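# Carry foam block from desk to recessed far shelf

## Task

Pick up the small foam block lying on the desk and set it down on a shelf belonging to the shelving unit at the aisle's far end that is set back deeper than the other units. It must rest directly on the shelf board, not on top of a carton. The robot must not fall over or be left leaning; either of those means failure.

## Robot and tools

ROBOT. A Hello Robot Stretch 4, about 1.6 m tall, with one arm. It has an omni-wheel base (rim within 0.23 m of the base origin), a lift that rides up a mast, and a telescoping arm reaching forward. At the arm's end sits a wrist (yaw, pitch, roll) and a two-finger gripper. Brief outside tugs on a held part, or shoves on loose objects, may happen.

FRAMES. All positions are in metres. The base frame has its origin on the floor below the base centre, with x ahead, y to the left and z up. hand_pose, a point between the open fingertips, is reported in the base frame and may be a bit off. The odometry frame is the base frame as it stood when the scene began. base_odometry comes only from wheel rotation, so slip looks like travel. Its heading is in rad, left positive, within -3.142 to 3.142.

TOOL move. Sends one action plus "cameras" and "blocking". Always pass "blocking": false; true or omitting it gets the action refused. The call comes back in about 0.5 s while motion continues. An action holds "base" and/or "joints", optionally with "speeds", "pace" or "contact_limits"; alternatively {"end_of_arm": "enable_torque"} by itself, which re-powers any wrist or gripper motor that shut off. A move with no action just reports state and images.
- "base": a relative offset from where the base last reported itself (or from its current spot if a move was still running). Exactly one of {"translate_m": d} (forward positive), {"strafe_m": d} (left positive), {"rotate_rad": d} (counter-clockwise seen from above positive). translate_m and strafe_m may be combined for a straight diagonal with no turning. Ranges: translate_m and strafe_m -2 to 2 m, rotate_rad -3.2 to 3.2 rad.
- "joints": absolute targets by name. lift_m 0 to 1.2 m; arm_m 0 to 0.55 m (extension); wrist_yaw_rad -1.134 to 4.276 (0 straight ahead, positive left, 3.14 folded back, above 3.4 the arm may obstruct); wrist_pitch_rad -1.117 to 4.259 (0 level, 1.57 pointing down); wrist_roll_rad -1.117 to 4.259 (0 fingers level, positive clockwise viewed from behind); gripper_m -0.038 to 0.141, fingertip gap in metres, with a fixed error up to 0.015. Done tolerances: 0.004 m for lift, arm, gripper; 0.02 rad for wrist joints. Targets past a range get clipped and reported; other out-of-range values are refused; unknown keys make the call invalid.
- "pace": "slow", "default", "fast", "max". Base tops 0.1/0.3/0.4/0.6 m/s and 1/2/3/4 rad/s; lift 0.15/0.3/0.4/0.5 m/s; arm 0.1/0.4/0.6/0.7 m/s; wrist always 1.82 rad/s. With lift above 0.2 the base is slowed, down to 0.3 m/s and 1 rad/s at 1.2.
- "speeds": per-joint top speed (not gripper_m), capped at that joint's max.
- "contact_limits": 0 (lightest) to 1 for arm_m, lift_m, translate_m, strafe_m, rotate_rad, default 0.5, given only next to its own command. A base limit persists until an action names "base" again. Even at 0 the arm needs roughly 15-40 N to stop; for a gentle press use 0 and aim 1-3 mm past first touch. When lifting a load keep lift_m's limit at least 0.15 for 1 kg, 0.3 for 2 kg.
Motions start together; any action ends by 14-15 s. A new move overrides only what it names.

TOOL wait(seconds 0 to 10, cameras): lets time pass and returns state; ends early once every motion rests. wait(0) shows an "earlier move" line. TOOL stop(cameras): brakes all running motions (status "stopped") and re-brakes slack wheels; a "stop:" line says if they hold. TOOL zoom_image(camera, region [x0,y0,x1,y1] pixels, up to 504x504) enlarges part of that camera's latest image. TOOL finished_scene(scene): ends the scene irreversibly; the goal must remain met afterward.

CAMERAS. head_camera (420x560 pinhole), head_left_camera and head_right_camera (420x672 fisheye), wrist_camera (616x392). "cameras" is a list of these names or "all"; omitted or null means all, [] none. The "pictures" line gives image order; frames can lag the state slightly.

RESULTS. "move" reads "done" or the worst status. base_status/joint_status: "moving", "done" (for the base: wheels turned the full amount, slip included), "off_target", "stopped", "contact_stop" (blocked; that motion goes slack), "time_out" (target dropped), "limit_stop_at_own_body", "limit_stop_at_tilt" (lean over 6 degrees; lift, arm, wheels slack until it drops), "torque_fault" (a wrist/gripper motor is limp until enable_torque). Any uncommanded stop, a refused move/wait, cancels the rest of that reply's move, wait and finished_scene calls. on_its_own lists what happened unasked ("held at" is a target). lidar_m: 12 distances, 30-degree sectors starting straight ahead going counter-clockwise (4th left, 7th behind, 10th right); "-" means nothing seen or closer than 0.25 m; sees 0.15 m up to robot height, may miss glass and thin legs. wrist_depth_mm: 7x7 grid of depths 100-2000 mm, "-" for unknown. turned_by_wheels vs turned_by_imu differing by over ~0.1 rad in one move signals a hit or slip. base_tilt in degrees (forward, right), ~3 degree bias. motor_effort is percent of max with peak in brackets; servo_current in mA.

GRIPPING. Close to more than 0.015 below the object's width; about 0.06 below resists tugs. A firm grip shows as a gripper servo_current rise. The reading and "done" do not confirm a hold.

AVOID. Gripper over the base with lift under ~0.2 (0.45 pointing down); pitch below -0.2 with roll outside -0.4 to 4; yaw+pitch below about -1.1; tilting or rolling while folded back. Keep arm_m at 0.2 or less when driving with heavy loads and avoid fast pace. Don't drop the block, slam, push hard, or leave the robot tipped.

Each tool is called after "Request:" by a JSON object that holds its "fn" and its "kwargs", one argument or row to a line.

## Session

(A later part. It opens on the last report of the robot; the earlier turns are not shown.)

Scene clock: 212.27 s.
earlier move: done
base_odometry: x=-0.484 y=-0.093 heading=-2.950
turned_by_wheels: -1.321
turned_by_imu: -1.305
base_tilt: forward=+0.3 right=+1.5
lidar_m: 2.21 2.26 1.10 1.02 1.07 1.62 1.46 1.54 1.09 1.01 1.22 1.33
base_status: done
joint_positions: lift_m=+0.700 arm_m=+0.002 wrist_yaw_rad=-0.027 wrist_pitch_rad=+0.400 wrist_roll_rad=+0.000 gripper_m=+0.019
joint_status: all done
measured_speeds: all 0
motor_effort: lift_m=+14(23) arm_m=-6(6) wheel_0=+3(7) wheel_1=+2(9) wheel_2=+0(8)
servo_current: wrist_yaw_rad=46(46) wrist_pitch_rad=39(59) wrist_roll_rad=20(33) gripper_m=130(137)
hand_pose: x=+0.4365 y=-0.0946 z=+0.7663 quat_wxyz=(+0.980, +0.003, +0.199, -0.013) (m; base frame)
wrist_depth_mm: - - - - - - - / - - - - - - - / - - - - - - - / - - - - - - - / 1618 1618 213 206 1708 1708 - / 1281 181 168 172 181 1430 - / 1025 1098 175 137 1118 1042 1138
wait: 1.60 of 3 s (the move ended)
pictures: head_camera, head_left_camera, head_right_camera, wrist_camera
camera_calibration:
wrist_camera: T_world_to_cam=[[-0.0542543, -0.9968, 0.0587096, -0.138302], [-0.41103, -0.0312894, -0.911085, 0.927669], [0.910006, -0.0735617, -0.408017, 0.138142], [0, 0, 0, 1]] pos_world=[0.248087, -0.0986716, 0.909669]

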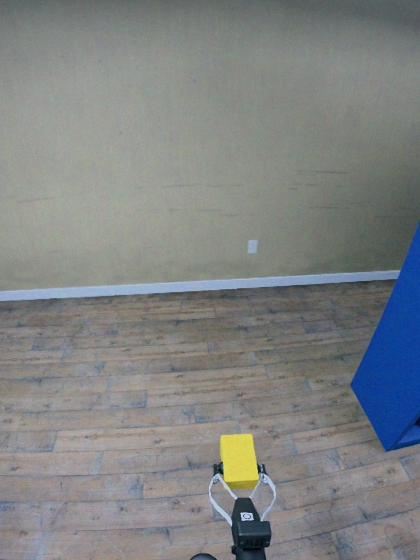

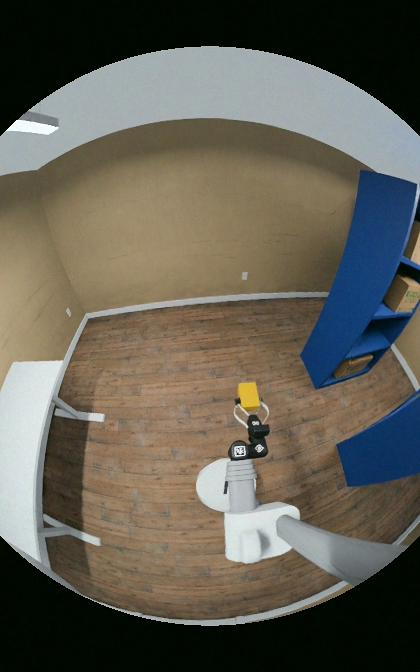

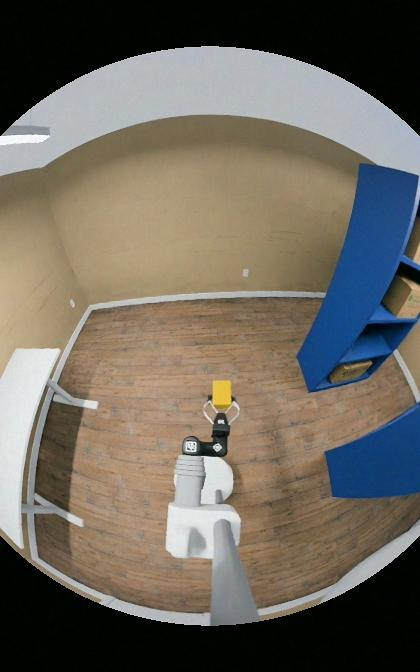

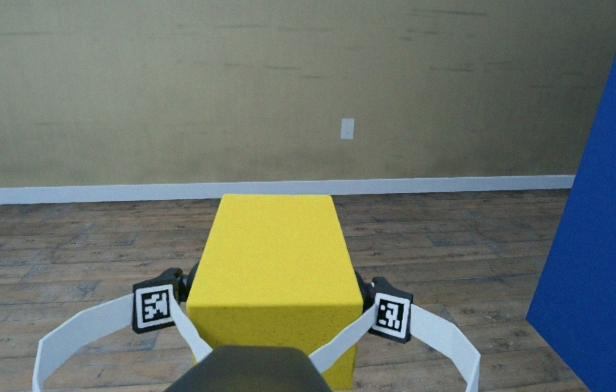

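Request:
{"fn": "move", "kwargs": {
  "base": {"rotate_rad": -1.35},
  "blocking": false,
  "cameras": []
}}

Request:
{"fn": "wait", "kwargs": {
  "seconds": 3
}}

Scene clock: 217.17 s.
move: moving
base_odometry: x=-0.484 y=-0.093 heading=+3.072
turned_by_wheels: -0.261
turned_by_imu: -0.258
base_tilt: forward=+0.3 right=+1.4
lidar_m: 2.22 2.19 1.26 1.04 1.04 1.18 1.48 1.46 1.63 1.02 1.01 1.22
base_status: rotate_rad moving
joint_positions: lift_m=+0.700 arm_m=+0.002 wrist_yaw_rad=-0.027 wrist_pitch_rad=+0.400 wrist_roll_rad=+0.000 gripper_m=+0.019
joint_status: not commanded
measured_speeds: translate_m=+0.001 strafe_m=+0.000 rotate_rad=-0.990 lift_m=+0.000 arm_m=+0.000 wrist_yaw_rad=+0.000 wrist_pitch_rad=+0.000 wrist_roll_rad=+0.000
motor_effort: lift_m=+14(14) arm_m=-6(6) wheel_0=+7(8) wheel_1=+7(7) wheel_2=+7(8)
servo_current: wrist_yaw_rad=26(46) wrist_pitch_rad=39(52) wrist_roll_rad=26(33) gripper_m=124(130)
hand_pose: x=+0.4365 y=-0.0946 z=+0.7663 quat_wxyz=(+0.980, +0.003, +0.199, -0.013) (m; base frame)
wrist_depth_mm: - - - - - - - / - - - - - - - / - - - - - - - / - - - - - - - / 1618 1661 213 206 1756 - - / 1281 180 168 172 179 - 1118 / 1025 1098 175 137 1098 1042 -
pictures: none
No camera images: "cameras" was empty.

Scene clock: 218.63 s.
earlier move: done
base_odometry: x=-0.484 y=-0.093 heading=+1.984
turned_by_wheels: -1.088
turned_by_imu: -1.075
base_tilt: forward=+0.4 right=+1.4
lidar_m: 1.02 1.20 2.25 2.21 2.31 1.05 1.03 1.14 1.49 1.46 1.64 1.02
base_status: done
joint_positions: lift_m=+0.700 arm_m=+0.002 wrist_yaw_rad=-0.027 wrist_pitch_rad=+0.400 wrist_roll_rad=+0.000 gripper_m=+0.019
joint_status: not commanded
measured_speeds: all 0
motor_effort: lift_m=+14(14) arm_m=-6(6) wheel_0=+3(8) wheel_1=+2(9) wheel_2=+0(8)
servo_current: wrist_yaw_rad=39(46) wrist_pitch_rad=46(52) wrist_roll_rad=26(33) gripper_m=130(130)
hand_pose: x=+0.4365 y=-0.0946 z=+0.7663 quat_wxyz=(+0.980, +0.003, +0.199, -0.013) (m; base frame)
wrist_depth_mm: - - - - - - - / - - - - - - - / - - - - - - - / - 1430 - 273 - - - / - 1397 213 206 - 1708 1756 / - 175 168 172 180 1397 1336 / 1042 1078 175 137 - 1025 1160
wait: 1.47 of 3 s (the move ended)
pictures: head_camera, head_left_camera, head_right_camera, wrist_camera
camera_calibration:
wrist_camera: T_world_to_cam=[[-0.0542545, -0.9968, 0.0587097, -0.138302], [-0.41103, -0.0312894, -0.911085, 0.927668], [0.910006, -0.0735619, -0.408017, 0.138139], [0, 0, 0, 1]] pos_world=[0.248089, -0.0986716, 0.909667]

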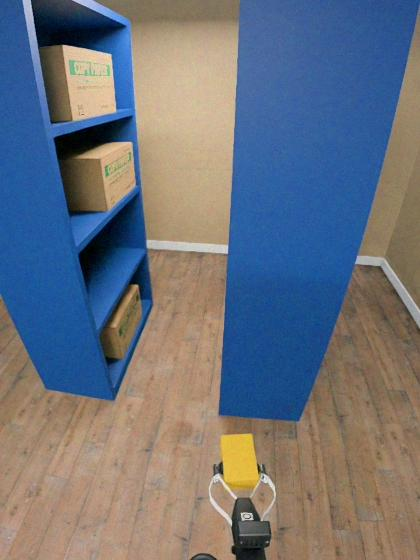

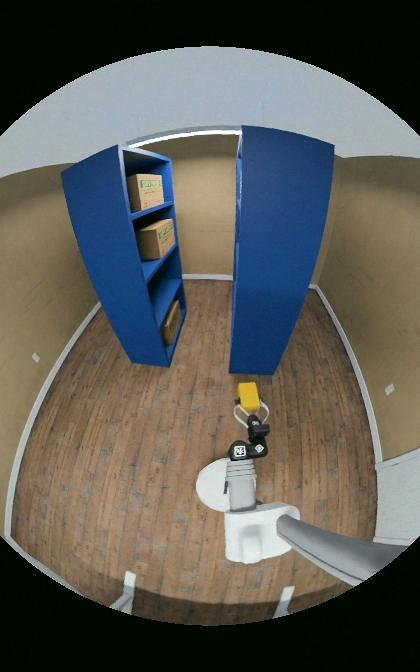

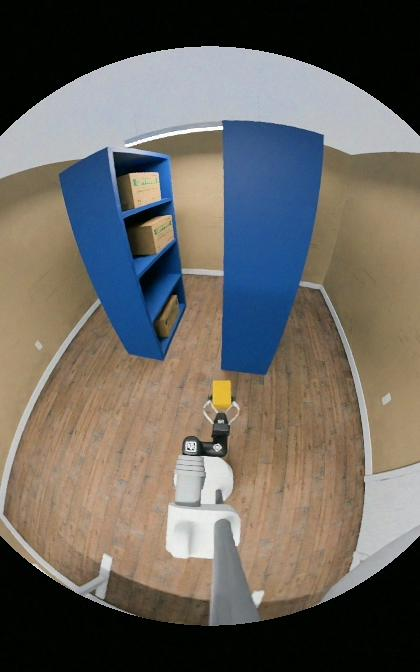

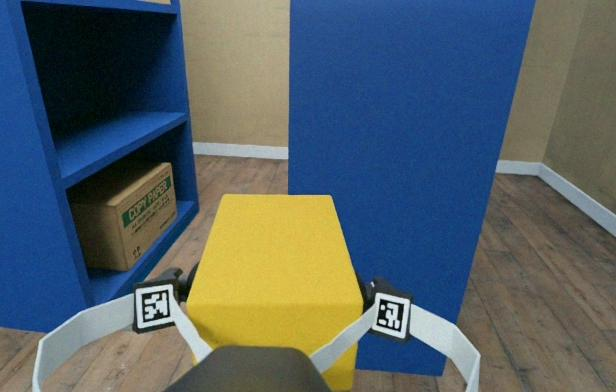

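Request:
{"fn": "move", "kwargs": {
  "base": {"rotate_rad": -0.157},
  "blocking": false,
  "cameras": []
}}

Request:
{"fn": "wait", "kwargs": {
  "seconds": 1,
  "cameras": []
}}

Request:
{"fn": "move", "kwargs": {
  "base": {"translate_m": 0.4, "strafe_m": 0.38},
  "blocking": false,
  "cameras": []
}}

Request:
{"fn": "wait", "kwargs": {
  "seconds": 4
}}

Scene clock: 250.67 s.
move: moving
base_odometry: x=-0.484 y=-0.094 heading=+1.829
turned_by_wheels: -0.154
turned_by_imu: -0.153
base_tilt: forward=+0.3 right=+1.4
lidar_m: 1.01 1.21 1.45 2.21 2.31 1.09 1.03 1.09 1.54 1.47 1.56 1.06
base_status: rotate_rad moving
joint_positions: lift_m=+0.700 arm_m=+0.002 wrist_yaw_rad=-0.027 wrist_pitch_rad=+0.400 wrist_roll_rad=+0.000 gripper_m=+0.019
joint_status: not commanded
measured_speeds: translate_m=-0.001 strafe_m=+0.002 rotate_rad=-0.131 lift_m=+0.000 arm_m=+0.000 wrist_yaw_rad=+0.000 wrist_pitch_rad=+0.000 wrist_roll_rad=+0.000
motor_effort: lift_m=+14(14) arm_m=-6(6) wheel_0=+2(7) wheel_1=+1(7) wheel_2=+0(8)
servo_current: wrist_yaw_rad=39(39) wrist_pitch_rad=46(59) wrist_roll_rad=26(33) gripper_m=124(130)
hand_pose: x=+0.4365 y=-0.0946 z=+0.7663 quat_wxyz=(+0.980, +0.003, +0.199, -0.013) (m; base frame)
wrist_depth_mm: - - - - - - - / - - - - - - - / - - - - - - - / 1336 - - 258 - - - / 1229 1576 214 206 1708 1708 1708 / - 181 169 172 181 1397 1366 / 1042 1078 175 137 1138 1042 1182
pictures: none
No camera images: "cameras" was empty.

Scene clock: 251.20 s.
earlier move: done
base_odometry: x=-0.484 y=-0.093 heading=+1.827
turned_by_wheels: -0.002
turned_by_imu: -0.002
base_tilt: forward=+0.4 right=+1.3
lidar_m: 1.00 1.22 1.46 2.21 2.32 1.09 1.02 1.05 1.55 1.47 1.55 1.06
base_status: done
joint_positions: lift_m=+0.700 arm_m=+0.002 wrist_yaw_rad=-0.027 wrist_pitch_rad=+0.400 wrist_roll_rad=+0.000 gripper_m=+0.019
joint_status: not commanded
measured_speeds: all 0
motor_effort: lift_m=+14(14) arm_m=-6(6) wheel_0=+3(7) wheel_1=+1(7) wheel_2=-1(8)
servo_current: wrist_yaw_rad=26(46) wrist_pitch_rad=39(65) wrist_roll_rad=20(33) gripper_m=117(130)
hand_pose: x=+0.4365 y=-0.0946 z=+0.7663 quat_wxyz=(+0.980, +0.003, +0.199, -0.013) (m; base frame)
wrist_depth_mm: - - - - - - - / - - - - - - - / - - - - - - - / 1336 - - 258 - - - / 1255 1576 213 205 1708 1756 1756 / - 181 169 172 181 1430 1366 / 1042 1098 175 137 1138 1042 1182
wait: 0.53 of 1 s (the move ended)
pictures: none
No camera images: "cameras" was empty.

Scene clock: 251.70 s.
move: moving
base_odometry: x=-0.513 y=-0.076 heading=+1.826
turned_by_wheels: +0.000
turned_by_imu: +0.000
base_tilt: forward=+0.3 right=+1.4
lidar_m: 0.97 1.18 1.39 2.20 2.28 1.12 1.06 1.12 1.58 1.49 1.56 1.03
base_status: translate_m moving; strafe_m moving
joint_positions: lift_m=+0.700 arm_m=+0.002 wrist_yaw_rad=-0.027 wrist_pitch_rad=+0.400 wrist_roll_rad=+0.000 gripper_m=+0.019
joint_status: not commanded
measured_speeds: translate_m=+0.095 strafe_m=+0.089 rotate_rad=-0.002 lift_m=+0.000 arm_m=+0.000 wrist_yaw_rad=+0.000 wrist_pitch_rad=+0.000 wrist_roll_rad=+0.000
motor_effort: lift_m=+14(14) arm_m=-6(6) wheel_0=-6(6) wheel_1=+9(9) wheel_2=-8(9)
servo_current: wrist_yaw_rad=39(46) wrist_pitch_rad=46(46) wrist_roll_rad=26(33) gripper_m=117(130)
hand_pose: x=+0.4365 y=-0.0946 z=+0.7663 quat_wxyz=(+0.980, +0.003, +0.199, -0.013) (m; base frame)
wrist_depth_mm: - - - - - - - / - - - - - - - / - - - - - - - / 1336 - - 258 - - - / 1255 1576 213 205 1708 1756 1708 / 1255 181 169 172 181 1397 1366 / 1025 1078 175 137 1118 1042 1138
pictures: none
No camera images: "cameras" was empty.

Scene clock: 254.63 s.
earlier move: done
base_odometry: x=-0.953 y=+0.197 heading=+1.827
turned_by_wheels: +0.000
turned_by_imu: +0.001
base_tilt: forward=+0.2 right=+1.3
lidar_m: 1.16 0.69 0.89 1.84 1.94 2.36 1.42 1.53 1.92 1.86 0.91 0.70
base_status: done
joint_positions: lift_m=+0.700 arm_m=+0.002 wrist_yaw_rad=-0.027 wrist_pitch_rad=+0.400 wrist_roll_rad=+0.000 gripper_m=+0.019
joint_status: not commanded
measured_speeds: all 0
motor_effort: lift_m=+14(14) arm_m=-6(6) wheel_0=-2(7) wheel_1=+1(12) wheel_2=+0(9)
servo_current: wrist_yaw_rad=33(46) wrist_pitch_rad=33(65) wrist_roll_rad=33(33) gripper_m=117(137)
hand_pose: x=+0.4365 y=-0.0946 z=+0.7663 quat_wxyz=(+0.980, +0.003, +0.199, -0.013) (m; base frame)
wrist_depth_mm: - - - - - - 370 / 1229 - - - 946 750 - / - - - - 842 778 - / - - - 1499 842 820 - / - 1060 203 206 - - - / 820 181 169 171 180 - - / 146 1025 174 137 931 - -
wait: 2.93 of 4 s (the move ended)
pictures: head_camera, head_left_camera, head_right_camera, wrist_camera
camera_calibration:
wrist_camera: T_world_to_cam=[[-0.0544089, -0.996791, 0.0587098, -0.138275], [-0.411035, -0.0312258, -0.911084, 0.927645], [0.909994, -0.0737029, -0.408017, 0.138141], [0, 0, 0, 1]] pos_world=[0.248064, -0.0986832, 0.909645]

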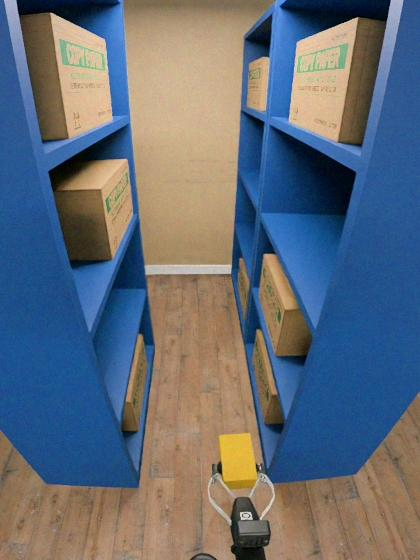

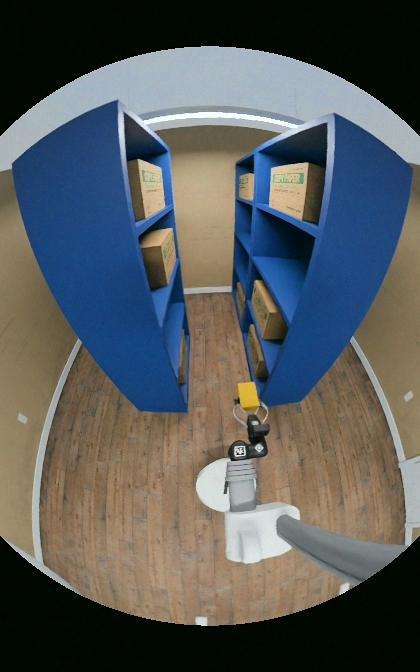

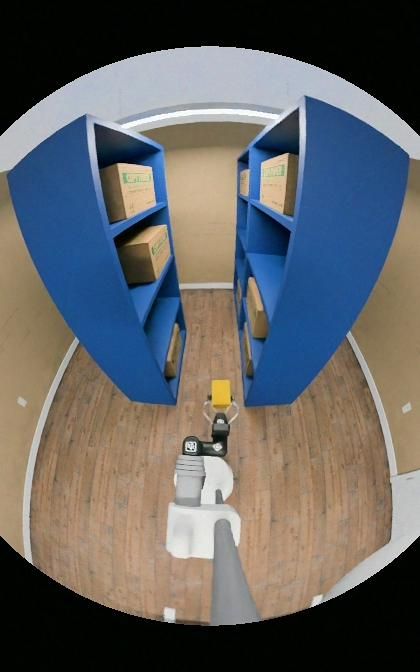

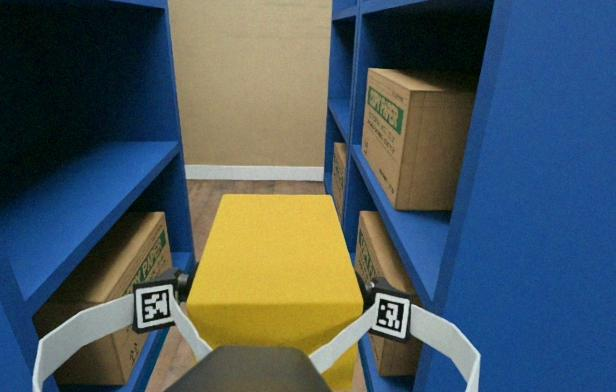

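Request:
{"fn": "zoom_image", "kwargs": {
  "camera": "head_camera",
  "region": [210, 0, 310, 400]
}}

Request:
{"fn": "zoom_image", "kwargs": {
  "camera": "wrist_camera",
  "region": [270, 0, 500, 300]
}}

Scaled by 1.260 from the camera's 420x560 image, which has a finer 1200x1600 frame.

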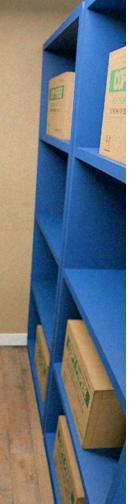

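Scaled by 1.680.

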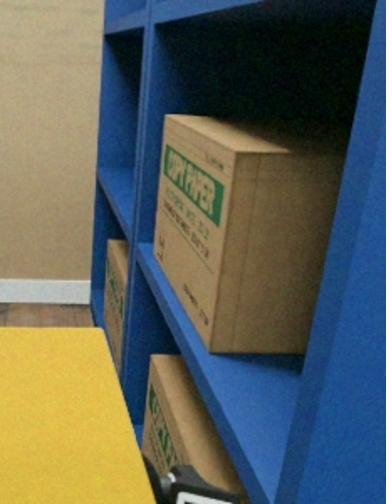

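Request:
{"fn": "move", "kwargs": {
  "base": {"rotate_rad": 0.017},
  "blocking": false,
  "cameras": []
}}

Request:
{"fn": "wait", "kwargs": {
  "seconds": 1,
  "cameras": []
}}

Request:
{"fn": "move", "kwargs": {
  "base": {"translate_m": 0.75},
  "contact_limits": {"translate_m": 0.3},
  "blocking": false,
  "cameras": []
}}

Request:
{"fn": "wait", "kwargs": {
  "seconds": 5
}}

Scene clock: 304.30 s.
move: moving
base_odometry: x=-0.953 y=+0.197 heading=+1.844
turned_by_wheels: +0.017
turned_by_imu: +0.016
base_tilt: forward=+0.4 right=+1.4
lidar_m: 1.08 0.67 0.92 1.83 1.94 2.34 1.41 1.51 1.92 1.85 0.89 0.67
base_status: rotate_rad moving
joint_positions: lift_m=+0.700 arm_m=+0.002 wrist_yaw_rad=-0.027 wrist_pitch_rad=+0.400 wrist_roll_rad=+0.000 gripper_m=+0.019
joint_status: not commanded
measured_speeds: all 0
motor_effort: lift_m=+14(14) arm_m=-6(6) wheel_0=-3(4) wheel_1=-3(4) wheel_2=+0(4)
servo_current: wrist_yaw_rad=46(46) wrist_pitch_rad=46(52) wrist_roll_rad=26(33) gripper_m=111(130)
hand_pose: x=+0.4365 y=-0.0946 z=+0.7663 quat_wxyz=(+0.980, +0.003, +0.199, -0.013) (m; base frame)
wrist_depth_mm: - - - - - - 368 / 1205 - - - 1042 750 - / - - - - 891 778 - / - - - 1708 854 831 - / - 1060 202 205 1060 - - / 831 181 169 172 180 - - / 146 1008 175 137 960 - -
pictures: none
No camera images: "cameras" was empty.

Scene clock: 304.47 s.
earlier move: done
base_odometry: x=-0.953 y=+0.197 heading=+1.844
turned_by_wheels: +0.000
turned_by_imu: +0.000
base_tilt: forward=+0.2 right=+1.5
lidar_m: 1.11 0.69 0.92 1.83 1.94 2.31 1.41 1.50 1.90 1.87 0.86 0.70
base_status: done
joint_positions: lift_m=+0.700 arm_m=+0.002 wrist_yaw_rad=-0.027 wrist_pitch_rad=+0.400 wrist_roll_rad=+0.000 gripper_m=+0.019
joint_status: not commanded
measured_speeds: all 0
motor_effort: lift_m=+14(14) arm_m=-6(6) wheel_0=-2(4) wheel_1=-2(4) wheel_2=+0(4)
servo_current: wrist_yaw_rad=39(46) wrist_pitch_rad=33(52) wrist_roll_rad=26(33) gripper_m=124(130)
hand_pose: x=+0.4365 y=-0.0946 z=+0.7663 quat_wxyz=(+0.980, +0.003, +0.199, -0.013) (m; base frame)
wrist_depth_mm: - - - - - - 370 / 1205 - - - 1008 750 - / - - - - 891 778 - / - - - 1756 842 820 - / - 1060 203 206 1042 - - / 820 181 168 172 180 - - / 146 1008 175 137 931 - -
wait: 0.17 of 1 s (the move ended)
pictures: none
No camera images: "cameras" was empty.

Scene clock: 304.97 s.
move: moving
base_odometry: x=-0.962 y=+0.229 heading=+1.844
turned_by_wheels: +0.000
turned_by_imu: +0.000
base_tilt: forward=+0.4 right=+1.5
lidar_m: 1.10 0.64 0.85 1.83 1.92 2.38 1.45 1.55 1.92 1.86 0.85 0.67
base_status: translate_m moving
joint_positions: lift_m=+0.700 arm_m=+0.002 wrist_yaw_rad=-0.027 wrist_pitch_rad=+0.400 wrist_roll_rad=+0.000 gripper_m=+0.019
joint_status: not commanded
measured_speeds: translate_m=+0.123 strafe_m=+0.002 rotate_rad=-0.002 lift_m=+0.000 arm_m=+0.000 wrist_yaw_rad=+0.000 wrist_pitch_rad=+0.000 wrist_roll_rad=+0.000
motor_effort: lift_m=+14(14) arm_m=-6(6) wheel_0=+5(6) wheel_1=+5(7) wheel_2=-8(9)
servo_current: wrist_yaw_rad=39(46) wrist_pitch_rad=39(46) wrist_roll_rad=26(33) gripper_m=117(137)
contact_limits: translate_m 0.3
hand_pose: x=+0.4365 y=-0.0946 z=+0.7663 quat_wxyz=(+0.980, +0.003, +0.199, -0.013) (m; base frame)
wrist_depth_mm: - - - - - - 349 / 1182 - - - 976 715 366 / - - - - 866 750 - / - - - 276 854 798 - / - 1042 203 205 1042 - - / 798 181 168 172 180 - - / 820 991 175 137 917 - -
pictures: none
No camera images: "cameras" was empty.

Scene clock: 308.47 s.
earlier move: done
base_odometry: x=-1.155 y=+0.920 heading=+1.844
turned_by_wheels: +0.000
turned_by_imu: -0.002
base_tilt: forward=+0.6 right=+1.4
lidar_m: 1.33 0.39 0.27 0.26 0.27 2.65 2.52 2.29 0.32 0.28 0.28 0.44
base_status: done
joint_positions: lift_m=+0.700 arm_m=+0.002 wrist_yaw_rad=-0.027 wrist_pitch_rad=+0.400 wrist_roll_rad=+0.000 gripper_m=+0.019
joint_status: not commanded
measured_speeds: all 0
motor_effort: lift_m=+14(14) arm_m=-6(6) wheel_0=+1(8) wheel_1=+2(7) wheel_2=+0(11)
servo_current: wrist_yaw_rad=39(46) wrist_pitch_rad=33(59) wrist_roll_rad=26(33) gripper_m=124(137)
contact_limits: translate_m 0.3
hand_pose: x=+0.4365 y=-0.0946 z=+0.7663 quat_wxyz=(+0.980, +0.003, +0.199, -0.013) (m; base frame)
wrist_depth_mm: 1336 - - - - - - / 525 - - - - - - / - - - - - 449 377 / - 1661 254 259 831 452 355 / - 1576 213 206 732 449 338 / - 180 169 172 181 442 351 / - 1098 174 137 - 389 349
wait: 3.50 of 5 s (the move ended)
pictures: head_camera, head_left_camera, head_right_camera, wrist_camera
camera_calibration:
wrist_camera: T_world_to_cam=[[-0.0544088, -0.996791, 0.0587098, -0.138275], [-0.411035, -0.0312258, -0.911085, 0.927644], [0.909994, -0.0737028, -0.408017, 0.13814], [0, 0, 0, 1]] pos_world=[0.248064, -0.0986832, 0.909644]

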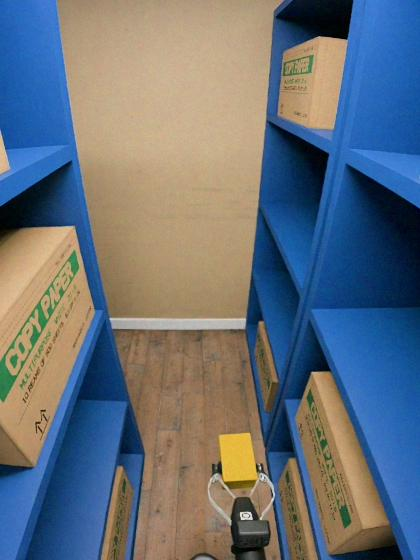

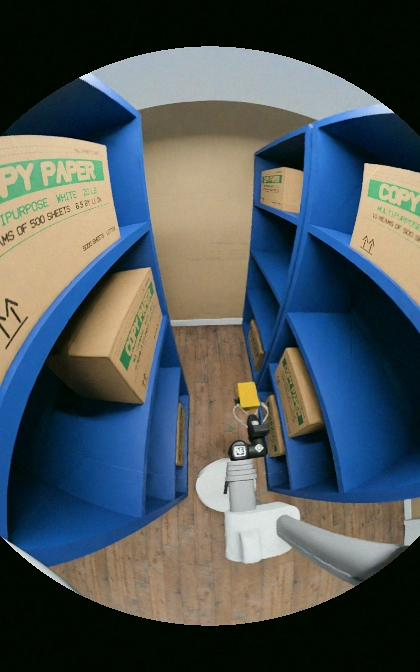

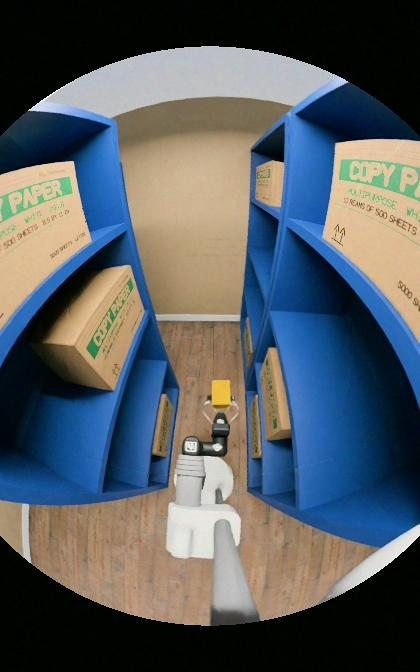

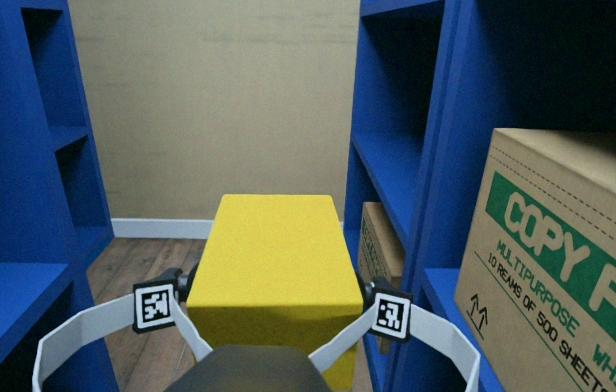

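Request:
{"fn": "zoom_image", "kwargs": {
  "camera": "wrist_camera",
  "region": [0, 0, 240, 392]
}}

Request:
{"fn": "zoom_image", "kwargs": {
  "camera": "head_camera",
  "region": [220, 0, 420, 500]
}}

Request:
{"fn": "zoom_image", "kwargs": {
  "camera": "head_left_camera",
  "region": [230, 100, 420, 500]
}}

Scaled by 1.286.

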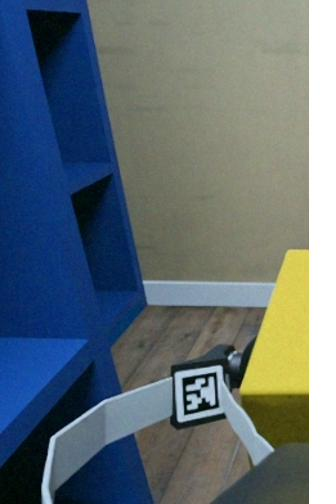

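Scaled by 1.008 from the camera's 420x560 image, which has a finer 1200x1600 frame.

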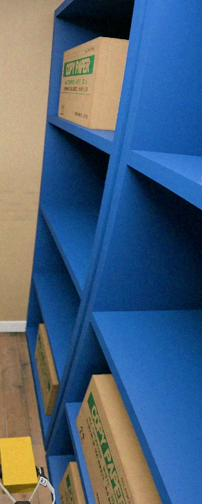

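Scaled by 1.260 from the camera's 420x672 image, which has a finer 600x960 frame.

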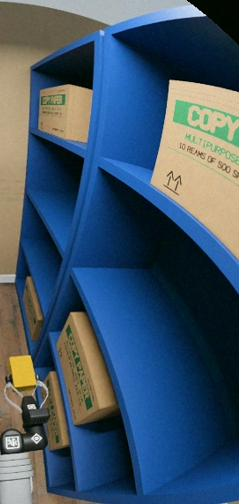

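Request:
{"fn": "move", "kwargs": {
  "base": {"translate_m": 0.45},
  "contact_limits": {"translate_m": 0.2},
  "blocking": false,
  "cameras": []
}}

Request:
{"fn": "wait", "kwargs": {
  "seconds": 4
}}

Scene clock: 342.73 s.
move: moving
base_odometry: x=-1.164 y=+0.951 heading=+1.844
turned_by_wheels: +0.000
turned_by_imu: -0.001
base_tilt: forward=+0.2 right=+1.2
lidar_m: 1.30 0.39 0.26 0.26 0.25 2.66 3.03 2.31 0.28 0.28 0.33 0.42
base_status: translate_m moving
joint_positions: lift_m=+0.700 arm_m=+0.002 wrist_yaw_rad=-0.027 wrist_pitch_rad=+0.400 wrist_roll_rad=+0.000 gripper_m=+0.019
joint_status: not commanded
measured_speeds: translate_m=+0.125 strafe_m=+0.001 rotate_rad=+0.000 lift_m=+0.000 arm_m=+0.000 wrist_yaw_rad=+0.000 wrist_pitch_rad=+0.000 wrist_roll_rad=+0.000
motor_effort: lift_m=+14(14) arm_m=-6(6) wheel_0=+5(7) wheel_1=+6(6) wheel_2=-8(10)
servo_current: wrist_yaw_rad=26(39) wrist_pitch_rad=39(46) wrist_roll_rad=20(33) gripper_m=124(124)
contact_limits: translate_m 0.2
hand_pose: x=+0.4365 y=-0.0946 z=+0.7663 quat_wxyz=(+0.980, +0.003, +0.199, -0.013) (m; base frame)
wrist_depth_mm: - - - - - - - / 1397 - - - - - - / 1430 - - 1537 - 436 370 / - - 253 273 647 407 332 / - 1537 203 206 788 433 330 / - 181 169 172 180 433 343 / - 1098 175 137 - 154 343
pictures: none
No camera images: "cameras" was empty.

Scene clock: 345.20 s.
earlier move: done
base_odometry: x=-1.276 y=+1.353 heading=+1.844
turned_by_wheels: +0.000
turned_by_imu: -0.001
base_tilt: forward=+0.3 right=+1.4
lidar_m: 1.27 0.37 0.27 0.26 0.28 0.38 3.51 0.45 0.29 0.29 0.31 0.45
base_status: done
joint_positions: lift_m=+0.700 arm_m=+0.002 wrist_yaw_rad=-0.027 wrist_pitch_rad=+0.400 wrist_roll_rad=+0.000 gripper_m=+0.019
joint_status: not commanded
measured_speeds: all 0
motor_effort: lift_m=+14(14) arm_m=-6(6) wheel_0=+1(8) wheel_1=+1(7) wheel_2=+1(10)
servo_current: wrist_yaw_rad=33(52) wrist_pitch_rad=46(52) wrist_roll_rad=33(33) gripper_m=124(137)
contact_limits: translate_m 0.2
hand_pose: x=+0.4365 y=-0.0946 z=+0.7663 quat_wxyz=(+0.980, +0.003, +0.199, -0.013) (m; base frame)
wrist_depth_mm: - - - - 976 - - / - - - - 1008 - 991 / - - - - 1098 - - / 1182 - 254 258 1160 - - / 1255 - 202 205 - - - / 1229 176 169 172 182 - - / 1025 1098 175 137 715 430 477
wait: 2.47 of 4 s (the move ended)
pictures: head_camera, head_left_camera, head_right_camera, wrist_camera
camera_calibration:
wrist_camera: T_world_to_cam=[[-0.0544089, -0.996791, 0.0587098, -0.138275], [-0.411035, -0.0312258, -0.911084, 0.927643], [0.909994, -0.0737029, -0.408018, 0.13814], [0, 0, 0, 1]] pos_world=[0.248064, -0.0986832, 0.909643]

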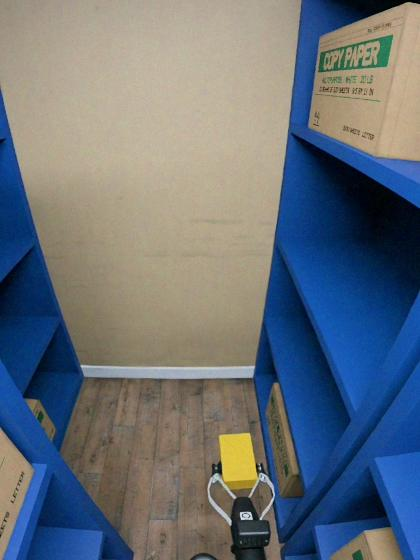

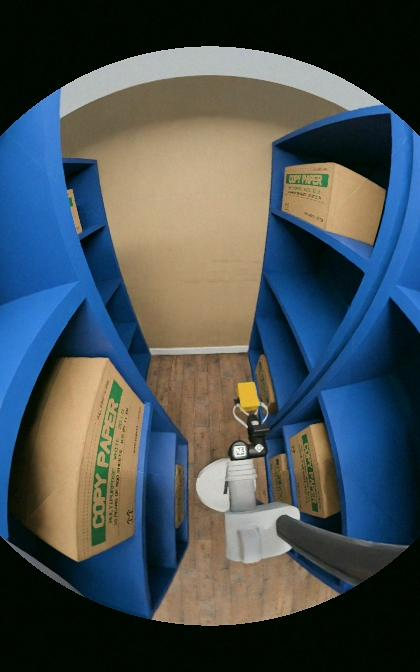

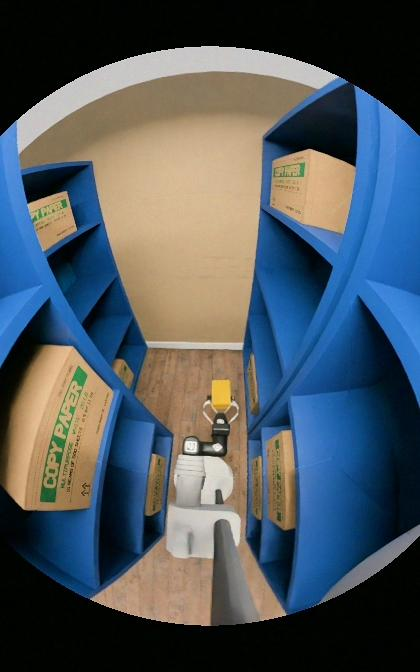

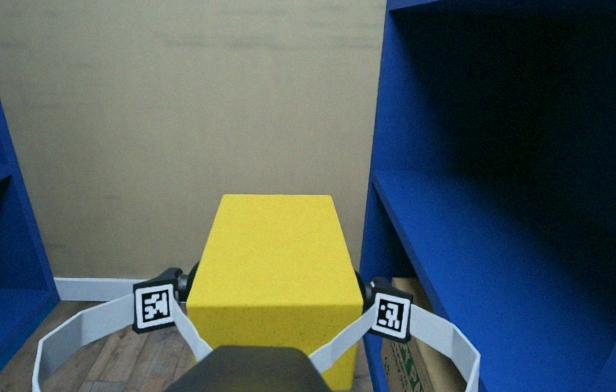

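Request:
{"fn": "zoom_image", "kwargs": {
  "camera": "head_right_camera",
  "region": [0, 140, 200, 440]
}}

Scaled by 1.680 from the camera's 420x672 image, which has a finer 600x960 frame.

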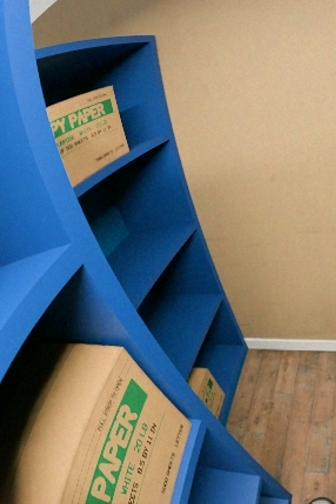

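Request:
{"fn": "move", "kwargs": {
  "base": {"translate_m": 0.62},
  "contact_limits": {"translate_m": 0.2},
  "blocking": false,
  "cameras": []
}}

Request:
{"fn": "wait", "kwargs": {
  "seconds": 5
}}

Scene clock: 364.50 s.
move: moving
base_odometry: x=-1.285 y=+1.384 heading=+1.844
turned_by_wheels: +0.000
turned_by_imu: -0.001
base_tilt: forward=+0.2 right=+1.3
lidar_m: 1.24 0.38 0.26 0.25 0.27 0.41 3.53 0.46 0.29 0.28 0.31 0.45
base_status: translate_m moving
joint_positions: lift_m=+0.700 arm_m=+0.002 wrist_yaw_rad=-0.027 wrist_pitch_rad=+0.400 wrist_roll_rad=+0.000 gripper_m=+0.019
joint_status: not commanded
measured_speeds: translate_m=+0.124 strafe_m=+0.000 rotate_rad=+0.002 lift_m=+0.000 arm_m=+0.000 wrist_yaw_rad=+0.000 wrist_pitch_rad=+0.000 wrist_roll_rad=+0.000
motor_effort: lift_m=+14(14) arm_m=-6(6) wheel_0=+5(7) wheel_1=+5(7) wheel_2=-8(10)
servo_current: wrist_yaw_rad=33(39) wrist_pitch_rad=39(46) wrist_roll_rad=33(33) gripper_m=117(130)
contact_limits: translate_m 0.2
hand_pose: x=+0.4365 y=-0.0946 z=+0.7663 quat_wxyz=(+0.980, +0.003, +0.199, -0.013) (m; base frame)
wrist_depth_mm: - - - - 946 - - / - - - - 1008 - 991 / - - - - 1060 - - / - - 254 259 1118 - - / 1205 - 202 205 - - - / 1205 176 169 172 182 - - / 1025 1078 175 137 715 427 477
pictures: none
No camera images: "cameras" was empty.

Scene clock: 367.87 s.
earlier move: done
base_odometry: x=-1.444 y=+1.950 heading=+1.844
turned_by_wheels: +0.000
turned_by_imu: -0.002
base_tilt: forward=+0.3 right=+1.3
lidar_m: 0.65 0.70 0.73 0.70 0.35 0.38 1.17 0.46 0.30 0.28 0.31 0.45
base_status: done
joint_positions: lift_m=+0.700 arm_m=+0.002 wrist_yaw_rad=-0.027 wrist_pitch_rad=+0.400 wrist_roll_rad=+0.000 gripper_m=+0.019
joint_status: not commanded
measured_speeds: all 0
motor_effort: lift_m=+14(14) arm_m=-6(6) wheel_0=+1(7) wheel_1=+2(8) wheel_2=+0(11)
servo_current: wrist_yaw_rad=33(46) wrist_pitch_rad=26(59) wrist_roll_rad=26(33) gripper_m=124(137)
contact_limits: translate_m 0.2
hand_pose: x=+0.4365 y=-0.0946 z=+0.7663 quat_wxyz=(+0.980, +0.003, +0.199, -0.013) (m; base frame)
wrist_depth_mm: 410 410 410 413 415 413 375 / 427 436 439 439 439 433 394 / 459 462 466 462 466 430 421 / - - 254 260 - 459 452 / - - 202 206 - 492 488 / - 176 169 172 181 517 517 / - - 173 137 - 433 477
wait: 3.37 of 5 s (the move ended)
pictures: head_camera, head_left_camera, head_right_camera, wrist_camera
camera_calibration:
wrist_camera: T_world_to_cam=[[-0.0544089, -0.996791, 0.0587097, -0.138274], [-0.411035, -0.0312257, -0.911084, 0.927642], [0.909994, -0.0737029, -0.408018, 0.13814], [0, 0, 0, 1]] pos_world=[0.248064, -0.0986832, 0.909642]

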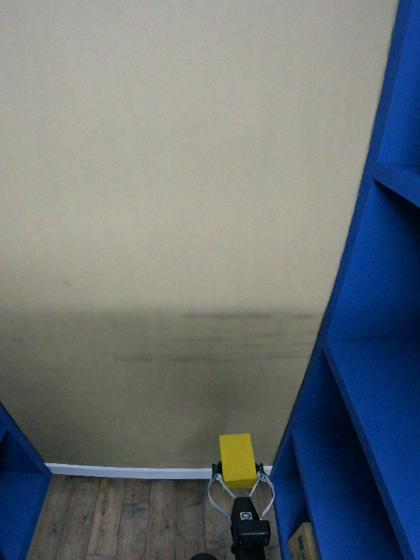

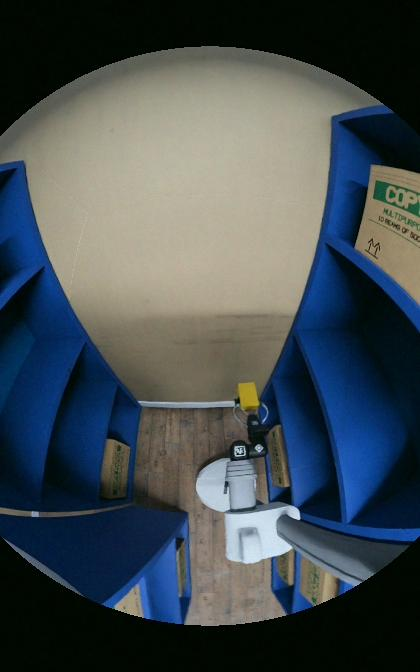

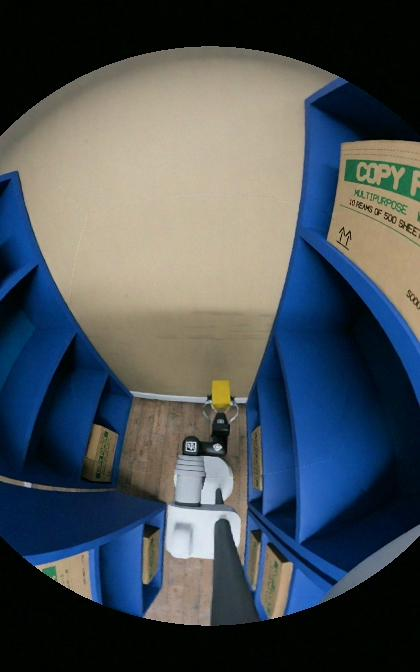

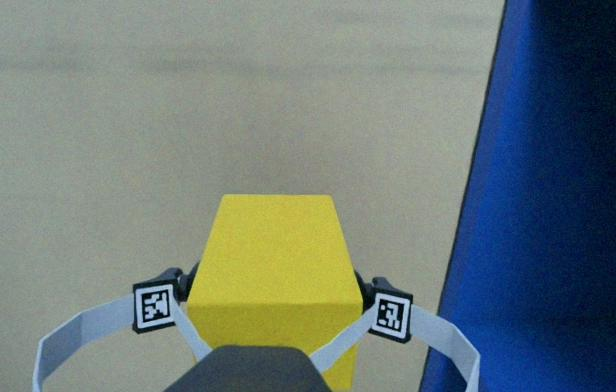

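Request:
{"fn": "move", "kwargs": {
  "base": {"strafe_m": 0.06},
  "contact_limits": {"strafe_m": 0.2},
  "blocking": false,
  "cameras": []
}}

Request:
{"fn": "wait", "kwargs": {
  "seconds": 1.5,
  "cameras": []
}}

Request:
{"fn": "move", "kwargs": {
  "base": {"rotate_rad": 1.57},
  "contact_limits": {"rotate_rad": 0.2},
  "blocking": false,
  "cameras": []
}}

Request:
{"fn": "wait", "kwargs": {
  "seconds": 4
}}

Scene clock: 378.37 s.
move: moving
base_odometry: x=-1.479 y=+1.940 heading=+1.844
turned_by_wheels: +0.000
turned_by_imu: -0.001
base_tilt: forward=+0.3 right=+1.4
lidar_m: 0.65 0.69 0.72 0.63 0.34 0.35 1.04 0.50 0.34 0.32 0.34 0.49
base_status: strafe_m moving
joint_positions: lift_m=+0.700 arm_m=+0.002 wrist_yaw_rad=-0.027 wrist_pitch_rad=+0.400 wrist_roll_rad=+0.000 gripper_m=+0.019
joint_status: not commanded
measured_speeds: translate_m=-0.001 strafe_m=+0.126 rotate_rad=+0.004 lift_m=+0.000 arm_m=+0.000 wrist_yaw_rad=+0.000 wrist_pitch_rad=+0.000 wrist_roll_rad=+0.000
motor_effort: lift_m=+14(14) arm_m=-6(6) wheel_0=-6(10) wheel_1=+6(10) wheel_2=+1(2)
servo_current: wrist_yaw_rad=39(39) wrist_pitch_rad=59(59) wrist_roll_rad=33(33) gripper_m=124(130)
contact_limits: strafe_m 0.2
hand_pose: x=+0.4365 y=-0.0946 z=+0.7663 quat_wxyz=(+0.980, +0.003, +0.199, -0.013) (m; base frame)
wrist_depth_mm: 402 410 413 413 418 421 382 / 427 430 436 439 445 442 402 / 455 459 462 462 469 466 427 / - - 253 259 - 462 459 / - - 202 206 - 496 496 / - 176 169 172 180 521 530 / - - 173 137 - 452 477
pictures: none
No camera images: "cameras" was empty.

Scene clock: 379.33 s.
earlier move: done
base_odometry: x=-1.502 y=+1.934 heading=+1.844
turned_by_wheels: +0.000
turned_by_imu: +0.000
base_tilt: forward=+0.2 right=+1.3
lidar_m: 0.67 0.69 0.68 0.64 0.33 0.31 0.90 0.54 0.34 0.35 0.36 0.53
base_status: done
joint_positions: lift_m=+0.700 arm_m=+0.002 wrist_yaw_rad=-0.027 wrist_pitch_rad=+0.400 wrist_roll_rad=+0.000 gripper_m=+0.019
joint_status: not commanded
measured_speeds: all 0
motor_effort: lift_m=+14(14) arm_m=-6(6) wheel_0=-2(10) wheel_1=+1(10) wheel_2=+0(2)
servo_current: wrist_yaw_rad=26(46) wrist_pitch_rad=33(59) wrist_roll_rad=26(33) gripper_m=117(130)
contact_limits: strafe_m 0.2
hand_pose: x=+0.4365 y=-0.0946 z=+0.7663 quat_wxyz=(+0.980, +0.003, +0.199, -0.013) (m; base frame)
wrist_depth_mm: 410 407 407 415 415 418 397 / 430 433 436 439 439 445 404 / 455 462 466 462 466 469 427 / - - 254 259 - - 452 / - - 202 206 - 496 484 / - 176 169 172 180 521 517 / - - 174 137 - 496 477
wait: 0.97 of 1.5 s (the move ended)
pictures: none
No camera images: "cameras" was empty.

Scene clock: 379.83 s.
move: moving
base_odometry: x=-1.501 y=+1.934 heading=+2.105
turned_by_wheels: +0.261
turned_by_imu: +0.257
base_tilt: forward=+0.3 right=+1.3
lidar_m: 0.68 0.76 0.64 0.50 0.32 0.43 0.76 0.41 0.33 0.37 0.41 0.65
base_status: rotate_rad moving
joint_positions: lift_m=+0.700 arm_m=+0.002 wrist_yaw_rad=-0.027 wrist_pitch_rad=+0.400 wrist_roll_rad=+0.000 gripper_m=+0.019
joint_status: not commanded
measured_speeds: translate_m=+0.000 strafe_m=+0.000 rotate_rad=+0.988 lift_m=+0.000 arm_m=+0.000 wrist_yaw_rad=+0.000 wrist_pitch_rad=+0.000 wrist_roll_rad=+0.000
motor_effort: lift_m=+14(14) arm_m=-6(6) wheel_0=-8(8) wheel_1=-9(9) wheel_2=-6(7)
servo_current: wrist_yaw_rad=39(39) wrist_pitch_rad=39(52) wrist_roll_rad=33(33) gripper_m=130(130)
contact_limits: rotate_rad 0.2
hand_pose: x=+0.4365 y=-0.0946 z=+0.7663 quat_wxyz=(+0.980, +0.003, +0.199, -0.013) (m; base frame)
wrist_depth_mm: 466 442 424 407 392 377 364 / - 466 452 430 415 397 382 / - - 466 459 439 418 407 / - - 254 272 466 445 430 / - - 202 205 - 466 455 / - 175 169 172 180 - - / - - 173 136 - 141 -
pictures: none
No camera images: "cameras" was empty.

Scene clock: 381.50 s.
earlier move: done
base_odometry: x=-1.502 y=+1.934 heading=-2.869
turned_by_wheels: +1.309
turned_by_imu: +1.292
base_tilt: forward=+0.3 right=+1.5
lidar_m: 0.64 0.32 0.32 0.82 0.54 0.36 0.36 0.37 0.52 0.64 0.67 0.70
base_status: done
joint_positions: lift_m=+0.700 arm_m=+0.002 wrist_yaw_rad=-0.027 wrist_pitch_rad=+0.400 wrist_roll_rad=+0.000 gripper_m=+0.019
joint_status: not commanded
measured_speeds: all 0
motor_effort: lift_m=+15(15) arm_m=-6(6) wheel_0=-4(8) wheel_1=+0(9) wheel_2=+0(8)
servo_current: wrist_yaw_rad=33(46) wrist_pitch_rad=46(59) wrist_roll_rad=20(33) gripper_m=124(130)
contact_limits: rotate_rad 0.2
hand_pose: x=+0.4365 y=-0.0946 z=+0.7663 quat_wxyz=(+0.980, +0.003, +0.199, -0.013) (m; base frame)
wrist_depth_mm: 449 - - - - - - / 424 - - - - 866 - / 452 - - - - 917 - / 477 - 254 258 - 946 - / 500 668 213 206 699 699 676 / 496 180 169 172 181 580 580 / 469 676 174 137 - - -
wait: 1.67 of 4 s (the move ended)
pictures: head_camera, head_left_camera, head_right_camera, wrist_camera
camera_calibration:
wrist_camera: T_world_to_cam=[[-0.0544415, -0.996789, 0.0587097, -0.138267], [-0.411036, -0.0312123, -0.911084, 0.927621], [0.909992, -0.0737326, -0.408018, 0.13813], [0, 0, 0, 1]] pos_world=[0.248062, -0.0986856, 0.909618]

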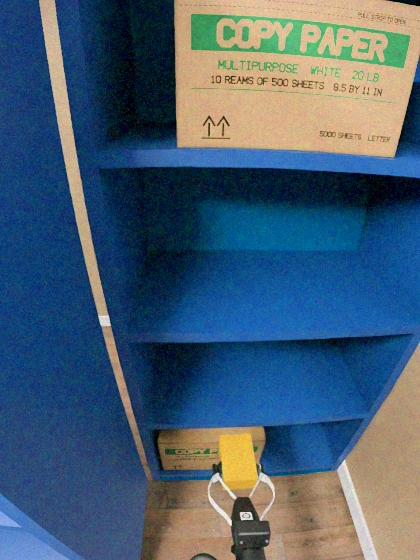

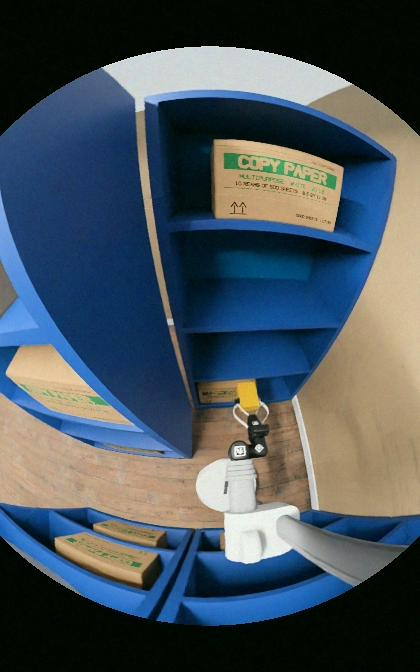

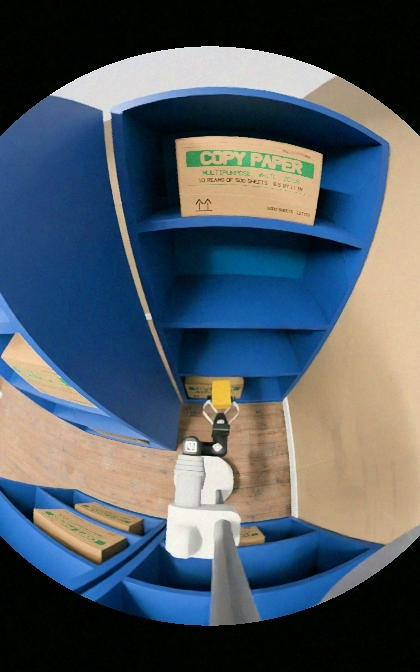

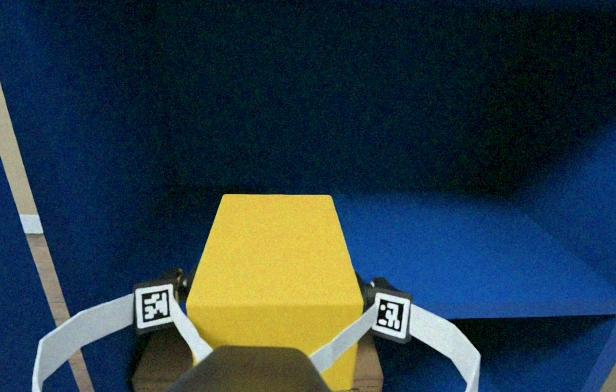

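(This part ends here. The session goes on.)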